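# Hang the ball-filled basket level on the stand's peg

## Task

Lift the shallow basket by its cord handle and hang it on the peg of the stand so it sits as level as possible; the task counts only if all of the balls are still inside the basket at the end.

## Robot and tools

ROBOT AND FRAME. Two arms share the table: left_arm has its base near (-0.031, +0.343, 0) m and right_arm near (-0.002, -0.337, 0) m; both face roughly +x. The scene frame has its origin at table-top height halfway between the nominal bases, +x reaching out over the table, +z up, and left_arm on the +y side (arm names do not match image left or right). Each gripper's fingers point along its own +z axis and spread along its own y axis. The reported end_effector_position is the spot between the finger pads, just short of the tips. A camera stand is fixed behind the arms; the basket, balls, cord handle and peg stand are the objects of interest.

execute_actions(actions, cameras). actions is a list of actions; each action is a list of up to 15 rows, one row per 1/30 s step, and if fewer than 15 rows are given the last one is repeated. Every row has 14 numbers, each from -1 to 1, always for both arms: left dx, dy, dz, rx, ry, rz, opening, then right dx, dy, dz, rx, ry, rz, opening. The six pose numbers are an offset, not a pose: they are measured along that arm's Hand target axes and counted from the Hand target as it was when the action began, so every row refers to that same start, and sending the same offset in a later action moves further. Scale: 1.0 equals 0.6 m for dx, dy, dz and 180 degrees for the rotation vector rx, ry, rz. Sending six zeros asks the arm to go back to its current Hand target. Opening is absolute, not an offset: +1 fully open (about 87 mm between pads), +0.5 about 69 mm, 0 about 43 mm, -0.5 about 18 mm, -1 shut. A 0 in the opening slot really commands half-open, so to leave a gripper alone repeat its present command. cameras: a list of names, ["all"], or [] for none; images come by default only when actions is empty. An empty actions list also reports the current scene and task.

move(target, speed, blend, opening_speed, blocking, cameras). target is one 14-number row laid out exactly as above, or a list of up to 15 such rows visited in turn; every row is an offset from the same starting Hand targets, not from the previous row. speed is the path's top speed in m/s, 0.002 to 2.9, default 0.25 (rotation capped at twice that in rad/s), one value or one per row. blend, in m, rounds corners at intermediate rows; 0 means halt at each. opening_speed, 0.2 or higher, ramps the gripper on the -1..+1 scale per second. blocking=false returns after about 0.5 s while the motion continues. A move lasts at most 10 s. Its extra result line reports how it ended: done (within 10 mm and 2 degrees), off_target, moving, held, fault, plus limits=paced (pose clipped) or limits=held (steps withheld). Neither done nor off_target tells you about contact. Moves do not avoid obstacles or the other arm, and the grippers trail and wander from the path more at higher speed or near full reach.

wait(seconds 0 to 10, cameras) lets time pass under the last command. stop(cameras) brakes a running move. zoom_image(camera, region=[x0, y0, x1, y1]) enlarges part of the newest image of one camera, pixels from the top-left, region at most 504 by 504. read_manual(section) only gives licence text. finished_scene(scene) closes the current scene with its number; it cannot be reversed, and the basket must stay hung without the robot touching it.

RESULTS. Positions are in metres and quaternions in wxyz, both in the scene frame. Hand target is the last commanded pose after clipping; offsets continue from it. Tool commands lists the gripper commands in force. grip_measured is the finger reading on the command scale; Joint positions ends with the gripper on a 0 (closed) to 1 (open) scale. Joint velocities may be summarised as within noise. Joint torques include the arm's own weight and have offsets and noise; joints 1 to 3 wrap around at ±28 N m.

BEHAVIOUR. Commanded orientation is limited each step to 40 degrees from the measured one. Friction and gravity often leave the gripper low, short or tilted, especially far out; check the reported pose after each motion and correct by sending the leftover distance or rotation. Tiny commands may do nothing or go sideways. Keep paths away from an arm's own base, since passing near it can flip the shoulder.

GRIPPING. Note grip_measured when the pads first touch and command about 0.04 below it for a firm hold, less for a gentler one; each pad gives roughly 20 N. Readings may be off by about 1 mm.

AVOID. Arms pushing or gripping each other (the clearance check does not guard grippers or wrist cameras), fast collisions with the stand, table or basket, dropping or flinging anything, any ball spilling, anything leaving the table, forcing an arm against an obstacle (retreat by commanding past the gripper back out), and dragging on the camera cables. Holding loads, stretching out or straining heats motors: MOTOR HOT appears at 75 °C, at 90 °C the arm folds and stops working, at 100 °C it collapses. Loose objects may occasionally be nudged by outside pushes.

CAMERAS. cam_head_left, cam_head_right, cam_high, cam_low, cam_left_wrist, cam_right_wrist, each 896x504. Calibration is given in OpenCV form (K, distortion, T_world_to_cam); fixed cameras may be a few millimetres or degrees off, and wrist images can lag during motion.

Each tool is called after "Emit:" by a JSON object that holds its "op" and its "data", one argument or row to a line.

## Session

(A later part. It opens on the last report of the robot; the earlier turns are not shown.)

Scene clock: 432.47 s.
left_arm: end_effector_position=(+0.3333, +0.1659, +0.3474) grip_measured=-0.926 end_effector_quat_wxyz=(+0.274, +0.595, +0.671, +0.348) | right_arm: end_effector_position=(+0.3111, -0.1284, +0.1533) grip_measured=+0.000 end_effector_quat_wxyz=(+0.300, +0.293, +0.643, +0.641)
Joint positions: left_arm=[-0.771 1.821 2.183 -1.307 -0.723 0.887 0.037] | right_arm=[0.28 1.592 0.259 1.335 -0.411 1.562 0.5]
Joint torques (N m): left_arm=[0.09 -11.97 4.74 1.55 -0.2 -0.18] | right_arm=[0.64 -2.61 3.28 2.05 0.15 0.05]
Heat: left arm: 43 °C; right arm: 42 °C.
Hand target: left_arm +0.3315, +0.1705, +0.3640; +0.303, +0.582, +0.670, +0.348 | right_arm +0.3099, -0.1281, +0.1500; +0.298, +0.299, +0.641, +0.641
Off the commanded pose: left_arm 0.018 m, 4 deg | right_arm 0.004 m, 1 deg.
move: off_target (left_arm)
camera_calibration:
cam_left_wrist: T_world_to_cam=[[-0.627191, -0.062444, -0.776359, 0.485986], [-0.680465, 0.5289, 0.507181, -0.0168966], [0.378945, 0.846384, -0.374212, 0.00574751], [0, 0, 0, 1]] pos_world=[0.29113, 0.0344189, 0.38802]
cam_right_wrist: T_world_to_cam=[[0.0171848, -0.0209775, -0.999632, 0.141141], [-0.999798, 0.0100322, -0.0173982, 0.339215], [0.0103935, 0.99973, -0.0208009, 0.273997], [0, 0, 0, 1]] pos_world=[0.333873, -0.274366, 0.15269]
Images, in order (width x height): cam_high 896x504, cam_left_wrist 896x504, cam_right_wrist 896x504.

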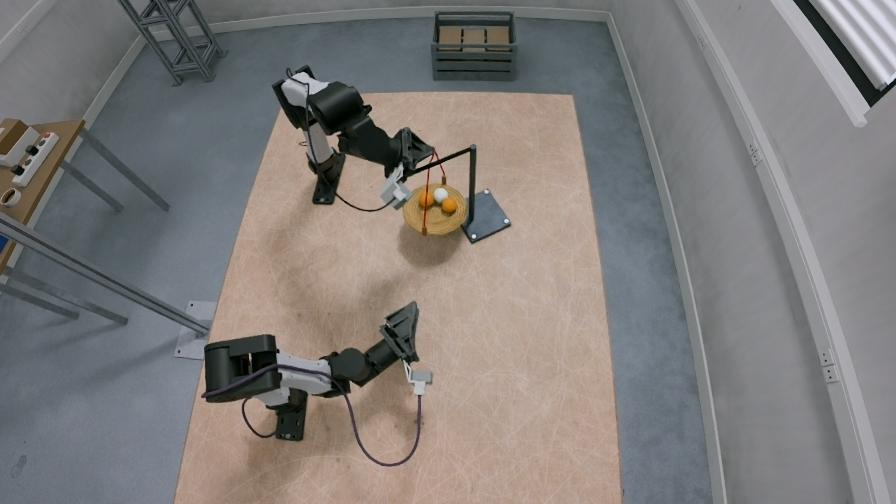

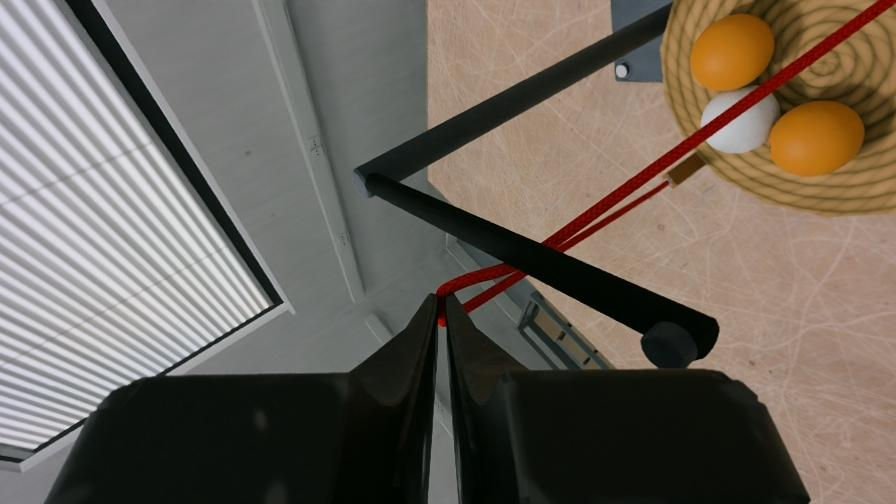

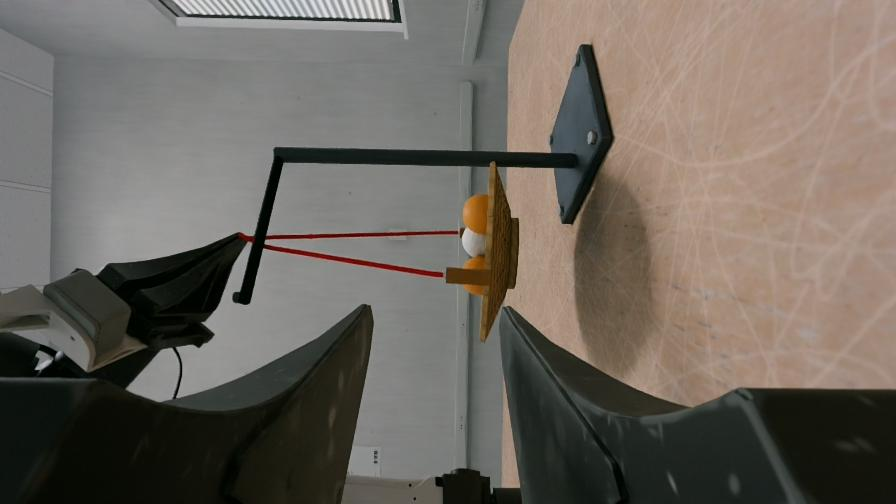

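Emit:
{"op": "move", "data": {
  "target": [
    [0.0078,0.0065,-0.0082,0,0,0,-1.0,0,0,0,0,0,0,0.0],
    [-0.0555,-0.0945,-0.1482,0,0,0,-1.0,0,0,0,0,0,0,0.0],
    [-0.0835,-0.0883,-0.139,0,0,0,-1.0,0,0,0,0,0,0,0.0]
  ],
  "speed": [0.03,0.06,0.05],
  "blend": [0.004,0.01,0],
  "cameras": ["cam_left_wrist","cam_right_wrist","cam_high"]
}}

Scene clock: 500.80 s.
left_arm: end_effector_position=(+0.2389, +0.1064, +0.3574) grip_measured=-0.926 end_effector_quat_wxyz=(+0.311, +0.597, +0.657, +0.340) | right_arm: end_effector_position=(+0.3111, -0.1284, +0.1533) grip_measured=+0.000 end_effector_quat_wxyz=(+0.300, +0.293, +0.643, +0.641)
Joint positions: left_arm=[-1.113 1.85 2.289 -1.581 -0.886 0.531 0.037] | right_arm=[0.28 1.592 0.259 1.335 -0.411 1.562 0.5]
Joint torques (N m): left_arm=[-0.38 -7.39 7.92 0.92 -0.53 -0.3] | right_arm=[0.62 -2.54 3.3 2.04 0.15 0.06]
Heat: left arm: 41 °C; right arm: 42 °C.
Hand target: left_arm +0.2408, +0.1071, +0.3685; +0.303, +0.582, +0.670, +0.348 | right_arm +0.3099, -0.1281, +0.1500; +0.298, +0.299, +0.641, +0.641
Off the commanded pose: left_arm 0.011 m, 3 deg | right_arm 0.004 m, 1 deg.
joint sent to its limit (left arm) — joint 4 (wrist pitch), lower limit. The joint targets are off in orientation, not in position.
move: off_target (left_arm); blend cut to 0.0038 m at target 1, 0.009 m at target 2
camera_calibration:
cam_left_wrist: T_world_to_cam=[[-0.59389, -0.066887, -0.801761, 0.432467], [-0.675874, 0.582079, 0.452081, -0.041884], [0.43645, 0.810376, -0.390898, 0.091638], [0, 0, 0, 1]] pos_world=[0.188534, -0.020955, 0.401492]
cam_right_wrist: T_world_to_cam=[[0.0171848, -0.0209775, -0.999632, 0.141141], [-0.999798, 0.0100322, -0.0173982, 0.339215], [0.0103935, 0.99973, -0.0208009, 0.273997], [0, 0, 0, 1]] pos_world=[0.333873, -0.274366, 0.15269]
Images, in order (width x height): cam_high 896x504, cam_left_wrist 896x504, cam_right_wrist 896x504.

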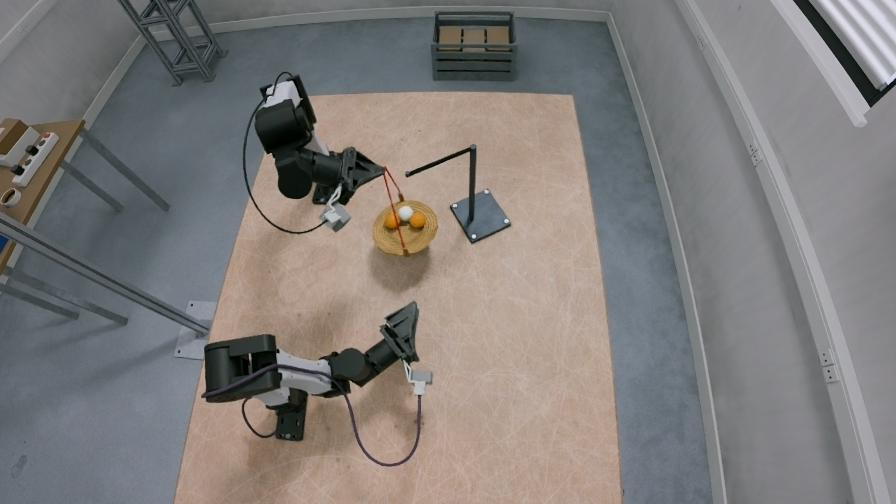

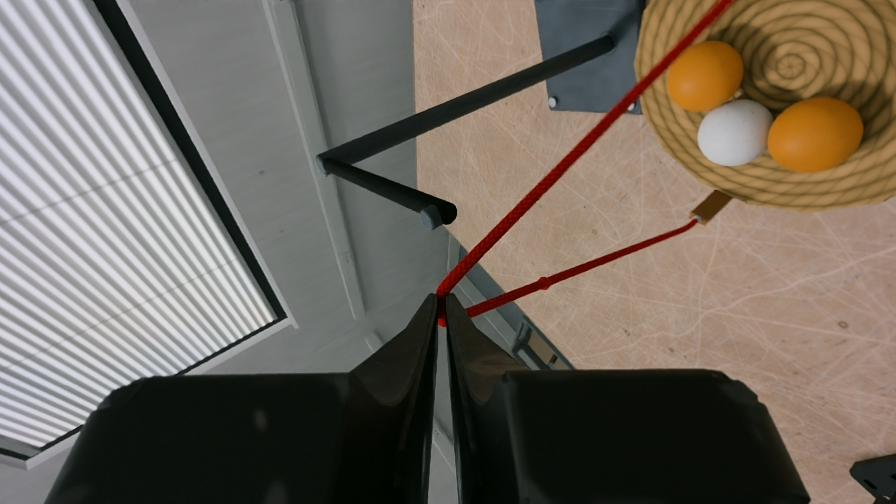

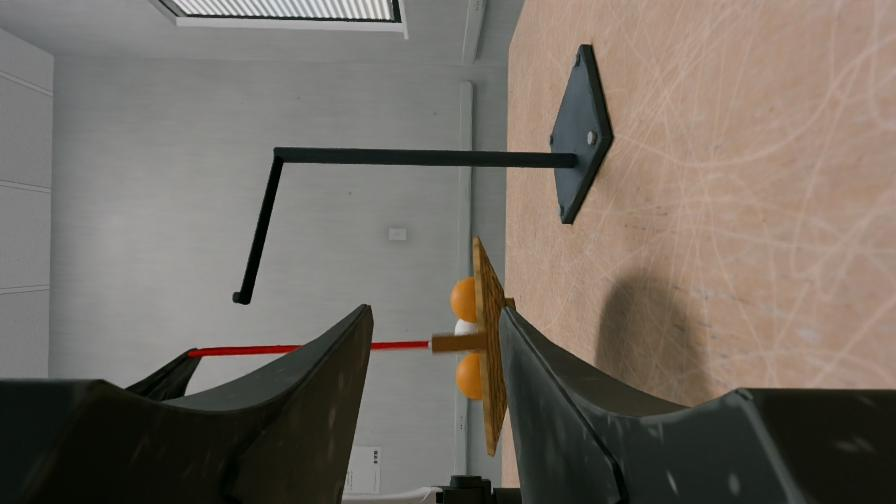

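Emit:
{"op": "move", "data": {
  "target": [-0.0223,0.0042,0.006,0,0,0,-1.0,0,0,0,0,0,0,0.0],
  "speed": 0.05,
  "cameras": ["cam_left_wrist"]
}}

Scene clock: 514.90 s.
left_arm: end_effector_position=(+0.2446, +0.0942, +0.3583) grip_measured=-0.926 end_effector_quat_wxyz=(+0.319, +0.593, +0.658, +0.338) | right_arm: end_effector_position=(+0.3111, -0.1284, +0.1533) grip_measured=+0.000 end_effector_quat_wxyz=(+0.300, +0.293, +0.643, +0.641)
Joint positions: left_arm=[-1.113 1.904 2.365 -1.582 -0.887 0.532 0.037] | right_arm=[0.28 1.592 0.259 1.335 -0.411 1.562 0.5]
Joint torques (N m): left_arm=[-0.32 -7.75 7.65 0.95 -0.55 -0.16] | right_arm=[0.62 -2.58 3.23 2.05 0.16 0.04]
Heat: left arm: 40 °C; right arm: 42 °C.
Hand target: left_arm +0.2470, +0.0945, +0.3685; +0.303, +0.582, +0.670, +0.348 | right_arm +0.3099, -0.1281, +0.1500; +0.298, +0.299, +0.641, +0.641
Off the commanded pose: left_arm 0.010 m, 3 deg | right_arm 0.004 m, 1 deg.
joint sent to its limit (left arm) — joint 4 (wrist pitch), lower limit. The joint targets are off in orientation, not in position.
move: off_target (left_arm)
camera_calibration:
cam_left_wrist: T_world_to_cam=[[-0.586171, -0.0797706, -0.806251, 0.436732], [-0.679965, 0.589512, 0.436031, -0.0252318], [0.440512, 0.803811, -0.399796, 0.102199], [0, 0, 0, 1]] pos_world=[0.193823, -0.032436, 0.403976]
Images, in order (width x height): cam_left_wrist 896x504.

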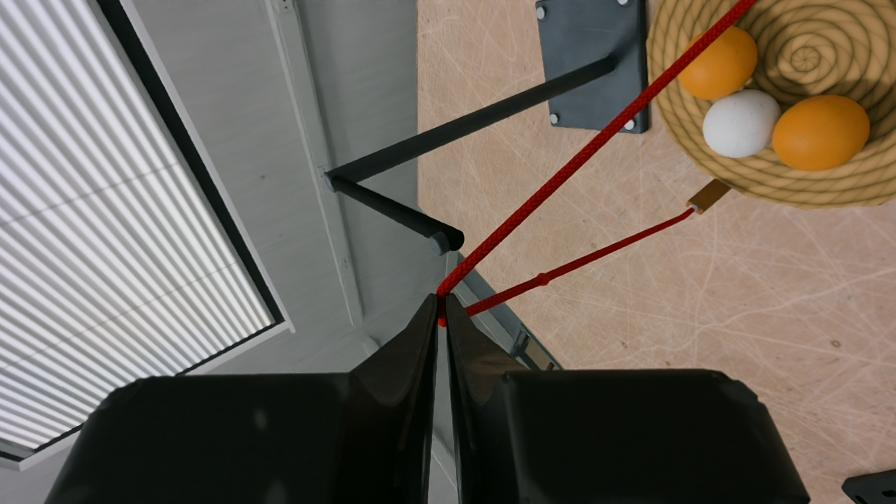

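Emit:
{"op": "move", "data": {
  "target": [
    [0.0172,0.0093,0.0133,0,0,0,-1.0,0,0,0,0,0,0,0.0],
    [0.0628,0.0737,0.108,0,0,0,-1.0,0,0,0,0,0,0,0.0]
  ],
  "speed": 0.06,
  "blend": [0.008,0],
  "cameras": ["cam_left_wrist","cam_right_wrist"]
}}

Emit:
{"op": "zoom_image", "data": {
  "camera": "cam_left_wrist",
  "region": [340, 140, 740, 380]
}}

Scene clock: 537.13 s.
left_arm: end_effector_position=(+0.3203, +0.1381, +0.3540) grip_measured=-0.926 end_effector_quat_wxyz=(+0.281, +0.592, +0.670, +0.347) | right_arm: end_effector_position=(+0.3111, -0.1284, +0.1533) grip_measured=+0.000 end_effector_quat_wxyz=(+0.300, +0.293, +0.643, +0.641)
Joint positions: left_arm=[-0.854 1.92 2.358 -1.43 -0.77 0.798 0.037] | right_arm=[0.28 1.592 0.259 1.335 -0.411 1.562 0.5]
Joint torques (N m): left_arm=[0.16 -11.92 4.56 1.41 -0.26 -0.16] | right_arm=[0.64 -2.58 3.23 2.05 0.16 0.04]
Heat: left arm: 40 °C; right arm: 42 °C.
Hand target: left_arm +0.3194, +0.1427, +0.3676; +0.303, +0.582, +0.670, +0.348 | right_arm +0.3099, -0.1281, +0.1500; +0.298, +0.299, +0.641, +0.641
Off the commanded pose: left_arm 0.014 m, 3 deg | right_arm 0.004 m, 1 deg.
move: off_target (left_arm)
camera_calibration:
cam_left_wrist: T_world_to_cam=[[-0.619103, -0.0686422, -0.782304, 0.48166], [-0.684664, 0.535096, 0.494881, -0.00966122], [0.384638, 0.841998, -0.378277, 0.03682], [0, 0, 0, 1]] pos_world=[0.27742, 0.00722947, 0.395514]
cam_right_wrist: T_world_to_cam=[[0.0171848, -0.0209775, -0.999632, 0.141141], [-0.999798, 0.0100322, -0.0173982, 0.339215], [0.0103935, 0.99973, -0.0208009, 0.273997], [0, 0, 0, 1]] pos_world=[0.333873, -0.274366, 0.15269]
Images, in order (width x height): cam_left_wrist 896x504, cam_right_wrist 896x504.

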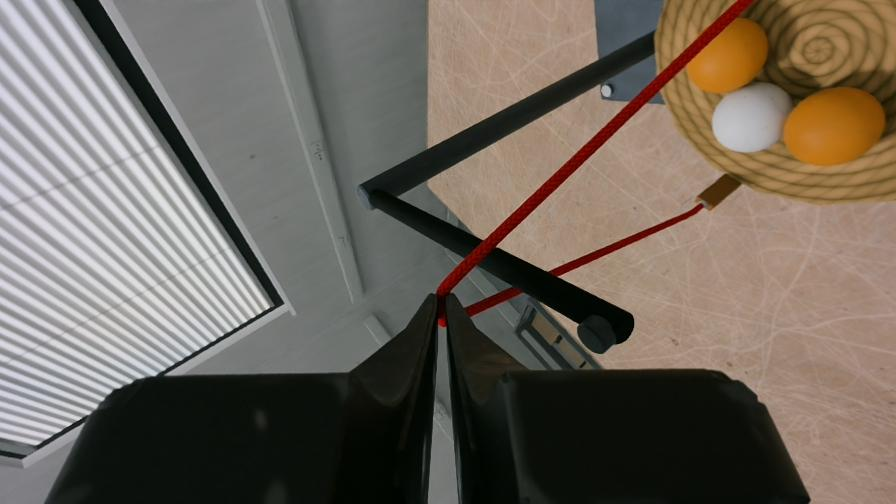

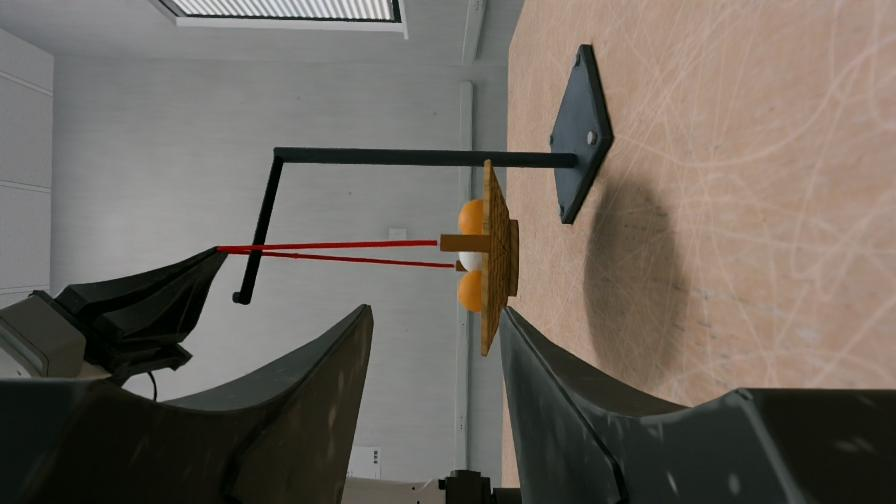

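Scaled by 1.260 from the camera's 896x504 image, which has a finer 1280x720 frame.

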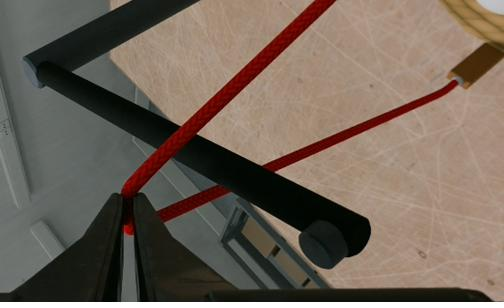

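Emit:
{"op": "move", "data": {
  "target": [-0.0057,-0.0202,0.0233,0,0,0,-1.0,0,0,0,0,0,0,0.0],
  "speed": 0.04,
  "cameras": ["cam_left_wrist","cam_right_wrist"]
}}

Emit:
{"op": "zoom_image", "data": {
  "camera": "cam_left_wrist",
  "region": [360, 180, 640, 380]
}}

Scene clock: 562.10 s.
left_arm: end_effector_position=(+0.3252, +0.1342, +0.3332) grip_measured=-0.926 end_effector_quat_wxyz=(+0.276, +0.596, +0.669, +0.348) | right_arm: end_effector_position=(+0.3111, -0.1284, +0.1533) grip_measured=+0.000 end_effector_quat_wxyz=(+0.300, +0.293, +0.643, +0.641)
Joint positions: left_arm=[-0.85 1.882 2.205 -1.321 -0.768 0.805 0.037] | right_arm=[0.28 1.592 0.259 1.335 -0.411 1.562 0.5]
Joint torques (N m): left_arm=[0.28 -12.59 4.68 1.41 -0.23 -0.17] | right_arm=[0.58 -2.54 3.22 2.04 0.15 0.05]
Heat: left arm: 43 °C; right arm: 43 °C.
Hand target: left_arm +0.3244, +0.1400, +0.3496; +0.303, +0.582, +0.670, +0.348 | right_arm +0.3099, -0.1281, +0.1500; +0.298, +0.299, +0.641, +0.641
Off the commanded pose: left_arm 0.017 m, 3 deg | right_arm 0.004 m, 1 deg.
move: off_target (left_arm)
camera_calibration:
cam_left_wrist: T_world_to_cam=[[-0.624166, -0.0597943, -0.779001, 0.467447], [-0.680448, 0.531575, 0.504399, 0.00210591], [0.383937, 0.844898, -0.372478, 0.0283048], [0, 0, 0, 1]] pos_world=[0.28233, 0.00291655, 0.373622]
cam_right_wrist: T_world_to_cam=[[0.0171848, -0.0209775, -0.999632, 0.141141], [-0.999798, 0.0100322, -0.0173982, 0.339215], [0.0103935, 0.99973, -0.0208009, 0.273997], [0, 0, 0, 1]] pos_world=[0.333873, -0.274366, 0.15269]
Images, in order (width x height): cam_left_wrist 896x504, cam_right_wrist 896x504.

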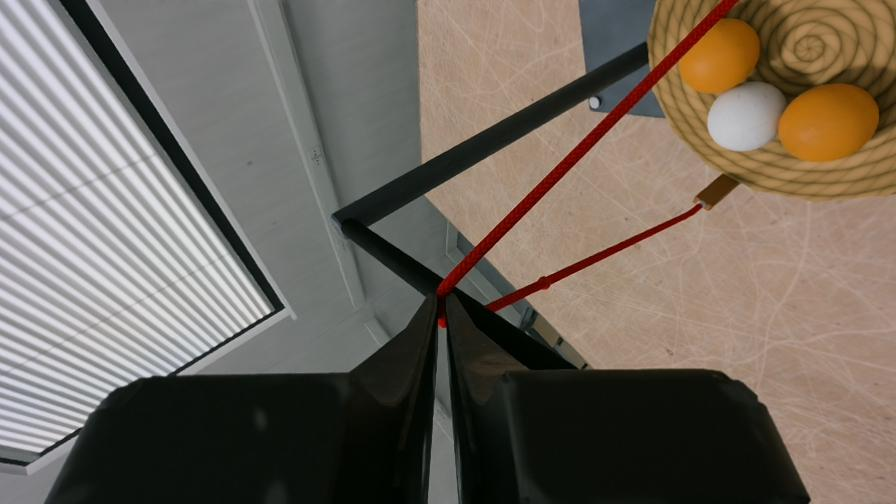

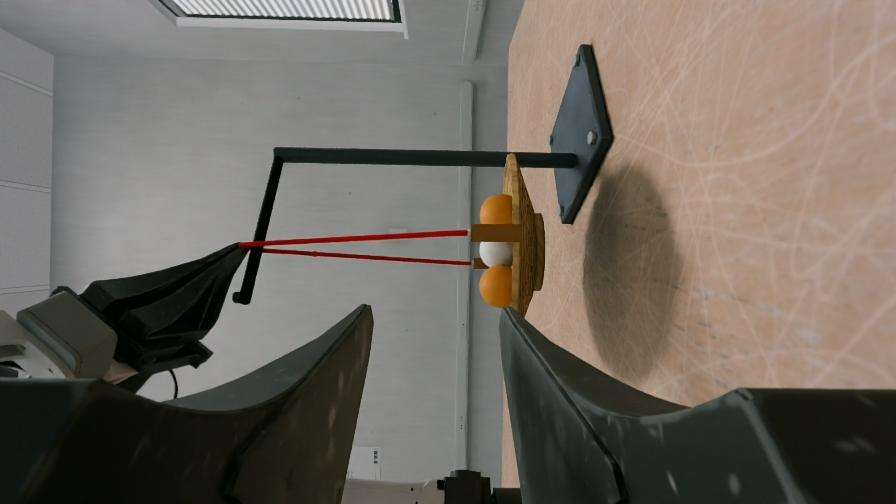

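Scaled by 1.800 from the camera's 896x504 image, which has a finer 1280x720 frame.

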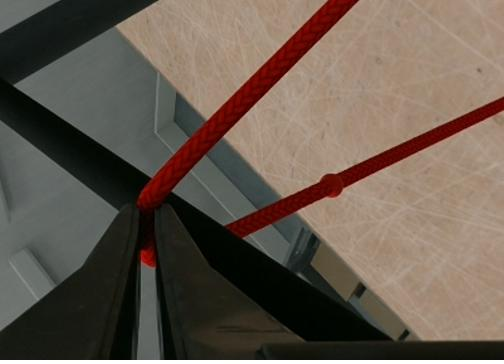

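Emit:
{"op": "move", "data": {
  "target": [0,-0.0082,0.0057,0,0,0,-1.0,0,0,0,0,0,0,0.0],
  "speed": 0.02,
  "cameras": ["cam_left_wrist","cam_right_wrist"]
}}

Emit:
{"op": "zoom_image", "data": {
  "camera": "cam_left_wrist",
  "region": [360, 180, 640, 380]
}}

Scene clock: 572.90 s.
left_arm: end_effector_position=(+0.3253, +0.1342, +0.3314) grip_measured=-0.926 end_effector_quat_wxyz=(+0.283, +0.593, +0.668, +0.348) | right_arm: end_effector_position=(+0.3111, -0.1284, +0.1533) grip_measured=+0.000 end_effector_quat_wxyz=(+0.300, +0.293, +0.643, +0.641)
Joint positions: left_arm=[-0.85 1.858 2.157 -1.279 -0.768 0.81 0.037] | right_arm=[0.28 1.592 0.259 1.335 -0.411 1.562 0.5]
Joint torques (N m): left_arm=[0.35 -12.01 4.49 1.4 -0.24 -0.24] | right_arm=[0.59 -2.52 3.25 2.04 0.15 0.05]
Heat: left arm: 43 °C; right arm: 43 °C.
Hand target: left_arm +0.3244, +0.1400, +0.3436; +0.303, +0.582, +0.670, +0.348 | right_arm +0.3099, -0.1281, +0.1500; +0.298, +0.299, +0.641, +0.641
Off the commanded pose: left_arm 0.014 m, 3 deg | right_arm 0.004 m, 1 deg.
move: off_target (left_arm)
camera_calibration:
cam_left_wrist: T_world_to_cam=[[-0.61619, -0.0655068, -0.784869, 0.466211], [-0.684045, 0.538448, 0.492094, 0.00743404], [0.390375, 0.840109, -0.376596, 0.0275088], [0, 0, 0, 1]] pos_world=[0.281621, 0.00342678, 0.372616]
cam_right_wrist: T_world_to_cam=[[0.0171848, -0.0209775, -0.999632, 0.141141], [-0.999798, 0.0100322, -0.0173982, 0.339215], [0.0103935, 0.99973, -0.0208009, 0.273997], [0, 0, 0, 1]] pos_world=[0.333873, -0.274366, 0.15269]
Images, in order (width x height): cam_left_wrist 896x504, cam_right_wrist 896x504.

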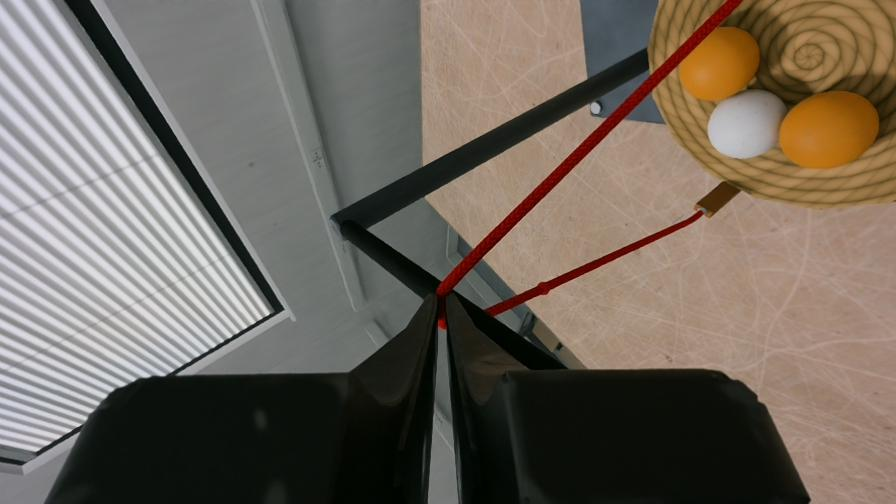

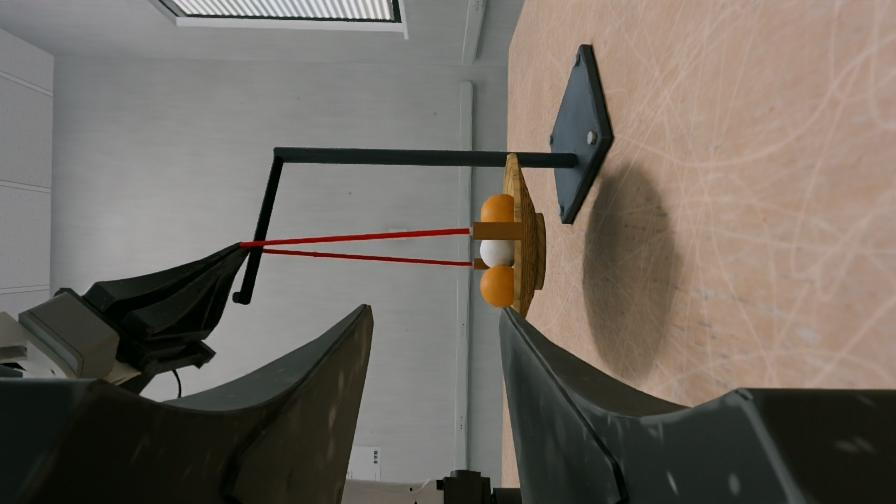

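Scaled by 1.800 from the camera's 896x504 image, which has a finer 1280x720 frame.

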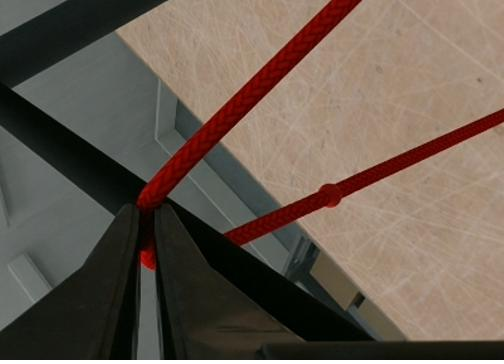

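Emit:
{"op": "move", "data": {
  "target": [0,0.0110,0,0,0,0,-0.6,0,0,0,0,0,0,0.0],
  "speed": 0.02,
  "opening_speed": 0.6,
  "cameras": ["cam_left_wrist","cam_right_wrist"]
}}

Emit:
{"op": "zoom_image", "data": {
  "camera": "cam_left_wrist",
  "region": [360, 180, 640, 380]
}}

Scene clock: 578.90 s.
left_arm: end_effector_position=(+0.3286, +0.1360, +0.3357) grip_measured=-0.600 end_effector_quat_wxyz=(+0.287, +0.591, +0.667, +0.352) | right_arm: end_effector_position=(+0.3111, -0.1284, +0.1533) grip_measured=+0.000 end_effector_quat_wxyz=(+0.300, +0.293, +0.643, +0.641)
Joint positions: left_arm=[-0.843 1.858 2.166 -1.27 -0.772 0.826 0.2] | right_arm=[0.28 1.592 0.259 1.335 -0.411 1.562 0.5]
Joint torques (N m): left_arm=[0.47 -10.09 7.84 1.14 -0.12 -0.26] | right_arm=[0.65 -2.55 3.28 2.06 0.16 0.04]
Heat: left arm: 44 °C; right arm: 43 °C.
Hand target: left_arm +0.3281, +0.1404, +0.3490; +0.303, +0.582, +0.670, +0.348 | right_arm +0.3099, -0.1281, +0.1500; +0.298, +0.299, +0.641, +0.641
Off the commanded pose: left_arm 0.014 m, 2 deg | right_arm 0.004 m, 1 deg.
move: off_target (left_arm)
camera_calibration:
cam_left_wrist: T_world_to_cam=[[-0.606442, -0.0652326, -0.792448, 0.471093], [-0.690366, 0.53766, 0.484062, 0.0114392], [0.39449, 0.840635, -0.371094, 0.0230233], [0, 0, 0, 1]] pos_world=[0.284505, 0.00522611, 0.376323]
cam_right_wrist: T_world_to_cam=[[0.0171848, -0.0209775, -0.999632, 0.141141], [-0.999798, 0.0100322, -0.0173982, 0.339215], [0.0103935, 0.99973, -0.0208009, 0.273997], [0, 0, 0, 1]] pos_world=[0.333873, -0.274366, 0.15269]
Images, in order (width x height): cam_left_wrist 896x504, cam_right_wrist 896x504.

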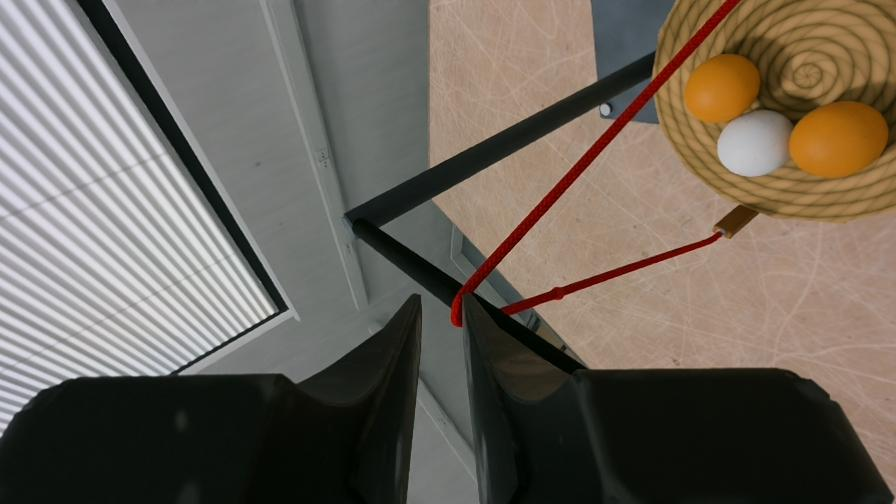

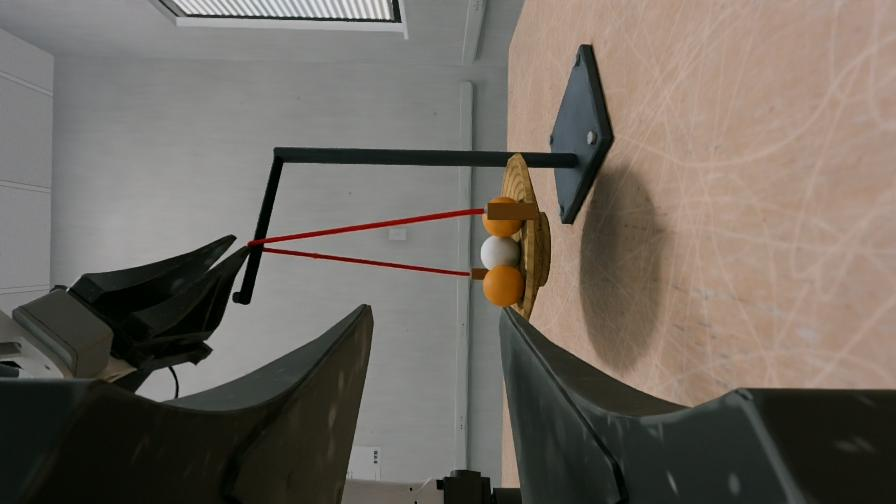

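Scaled by 1.800 from the camera's 896x504 image, which has a finer 1280x720 frame.

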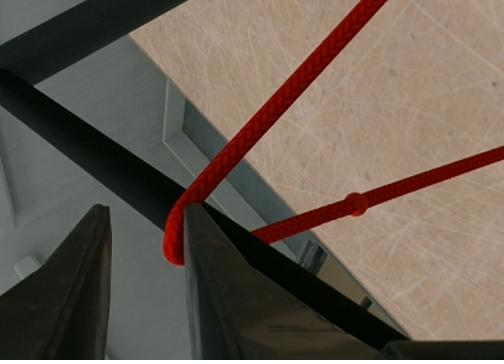

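Emit:
{"op": "move", "data": {
  "target": [
    [0,0.0,-0.03,0,0,0,-0.6,0,0,0,0,0,0,0.0],
    [0,0.0,-0.12,0,0,0,-0.6,0,0,0,0,0,0,0.0]
  ],
  "speed": [0.02,0.08],
  "blend": [0.005,0],
  "cameras": ["all"]
}}

Emit:
{"op": "zoom_image", "data": {
  "camera": "cam_right_wrist",
  "region": [220, 130, 580, 360]
}}

Emit:
{"op": "zoom_image", "data": {
  "camera": "cam_low",
  "region": [400, 160, 500, 280]
}}

Scene clock: 591.90 s.
left_arm: end_effector_position=(+0.2721, +0.1291, +0.3836) grip_measured=-0.600 end_effector_quat_wxyz=(+0.312, +0.591, +0.657, +0.349) | right_arm: end_effector_position=(+0.3111, -0.1284, +0.1533) grip_measured=+0.000 end_effector_quat_wxyz=(+0.300, +0.293, +0.643, +0.641)
Joint positions: left_arm=[-0.994 1.884 2.44 -1.574 -0.851 0.69 0.2] | right_arm=[0.28 1.592 0.259 1.335 -0.411 1.562 0.5]
Joint torques (N m): left_arm=[-0.51 -8.5 5.82 0.96 -0.31 -0.42] | right_arm=[0.65 -2.54 3.21 2.04 0.15 0.05]
Heat: left arm: 44 °C; right arm: 43 °C.
Hand target: left_arm +0.2697, +0.1323, +0.3904; +0.303, +0.582, +0.670, +0.348 | right_arm +0.3099, -0.1281, +0.1500; +0.298, +0.299, +0.641, +0.641
Off the commanded pose: left_arm 0.008 m, 2 deg | right_arm 0.004 m, 1 deg.
joint sent to its limit (left arm) — joint 4 (wrist pitch), lower limit. The joint targets still meet the commanded pose.
move: done
camera_calibration:
cam_left_wrist: T_world_to_cam=[[-0.579335, -0.0684437, -0.812211, 0.474887], [-0.690466, 0.570758, 0.444401, -0.0361275], [0.433159, 0.818261, -0.377918, 0.0638917], [0, 0, 0, 1]] pos_world=[0.222498, 0.000842964, 0.425909]
cam_right_wrist: T_world_to_cam=[[0.0171848, -0.0209775, -0.999632, 0.141141], [-0.999798, 0.0100322, -0.0173982, 0.339215], [0.0103935, 0.99973, -0.0208009, 0.273997], [0, 0, 0, 1]] pos_world=[0.333873, -0.274366, 0.15269]

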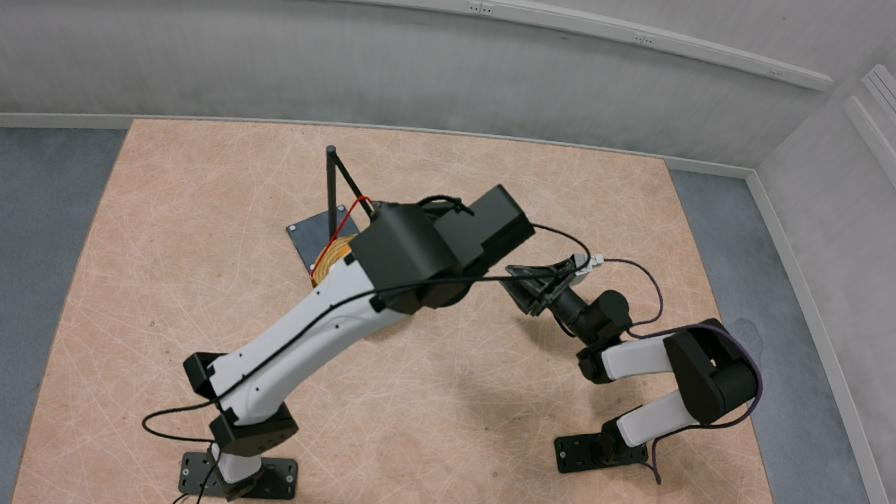

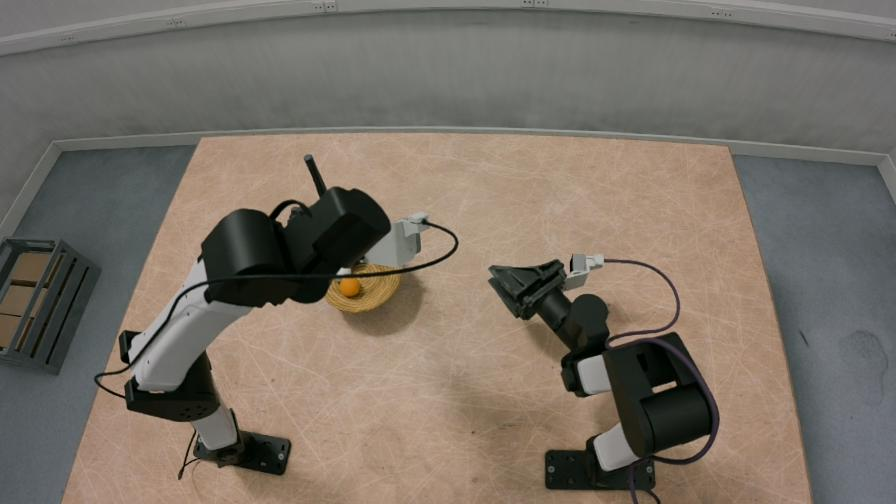

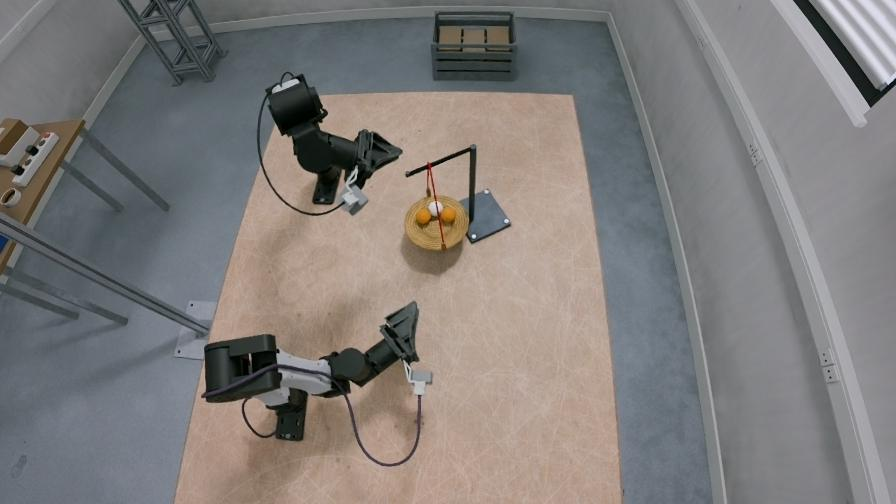

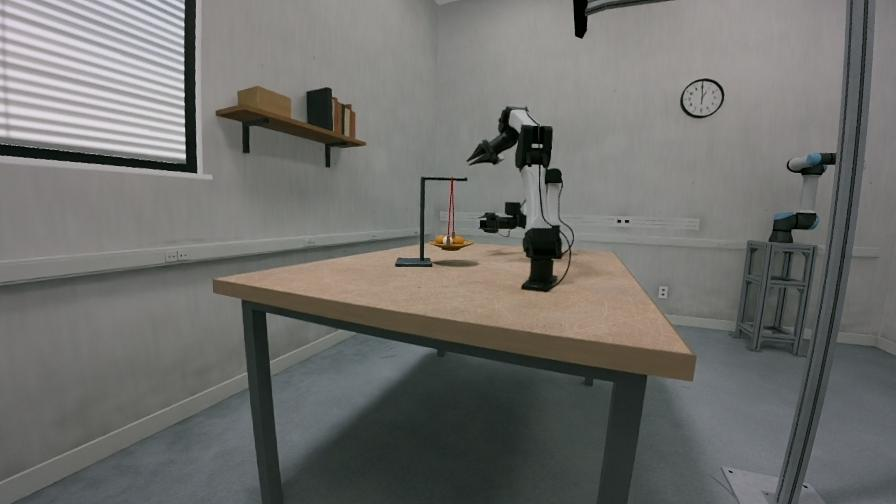

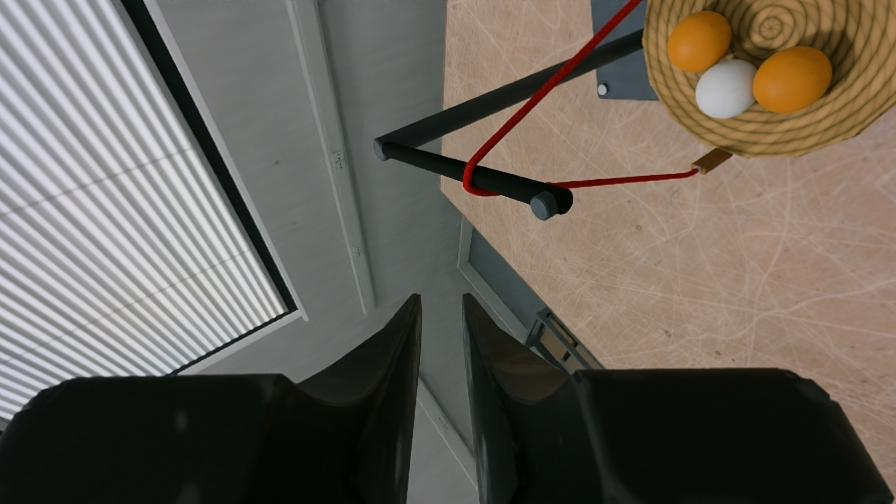

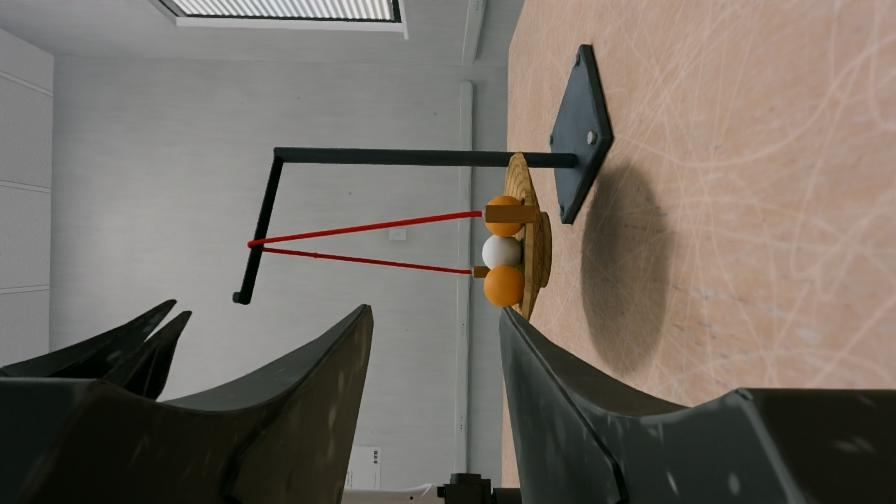

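Scaled by 1.400 from the camera's 896x504 image, which has a finer 1280x720 frame.

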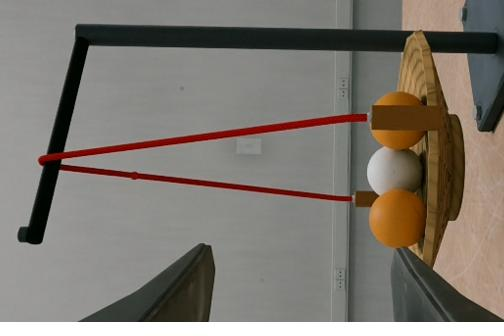

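Scaled by 4.200 from the camera's 896x504 image, which has a finer 1280x720 frame.

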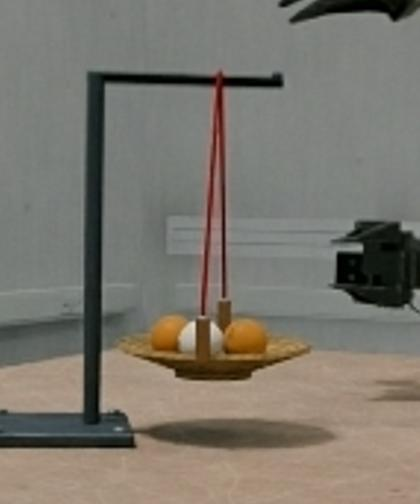

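Emit:
{"op": "zoom_image", "data": {
  "camera": "cam_high",
  "region": [380, 130, 520, 270]
}}

Emit:
{"op": "zoom_image", "data": {
  "camera": "cam_low",
  "region": [420, 225, 485, 255]
}}

Scaled by 3.600 from the camera's 896x504 image, which has a finer 1280x720 frame.

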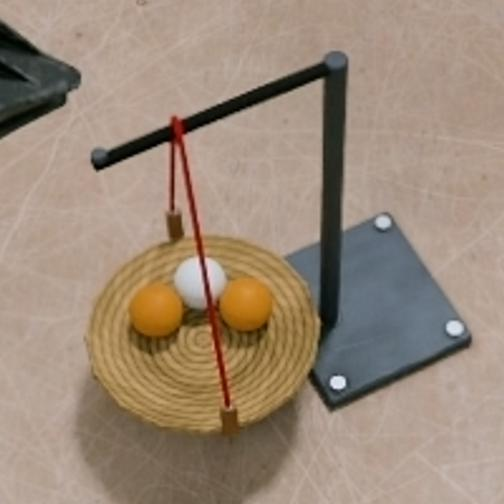

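Scaled by 7.754 from the camera's 896x504 image, which has a finer 1280x720 frame.

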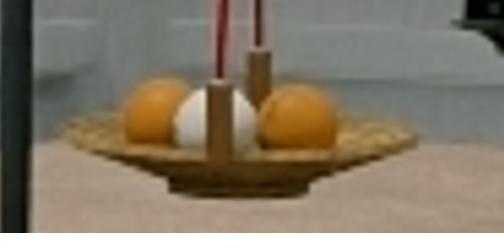

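Emit:
{"op": "zoom_image", "data": {
  "camera": "cam_right_wrist",
  "region": [460, 140, 570, 330]
}}

Scaled by 2.653 from the camera's 896x504 image, which has a finer 1280x720 frame.

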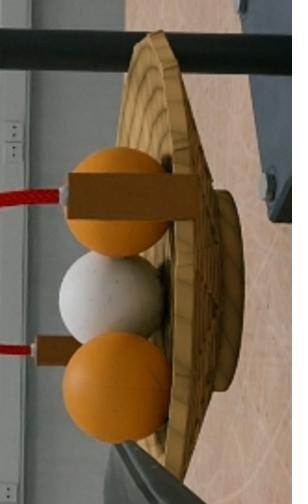

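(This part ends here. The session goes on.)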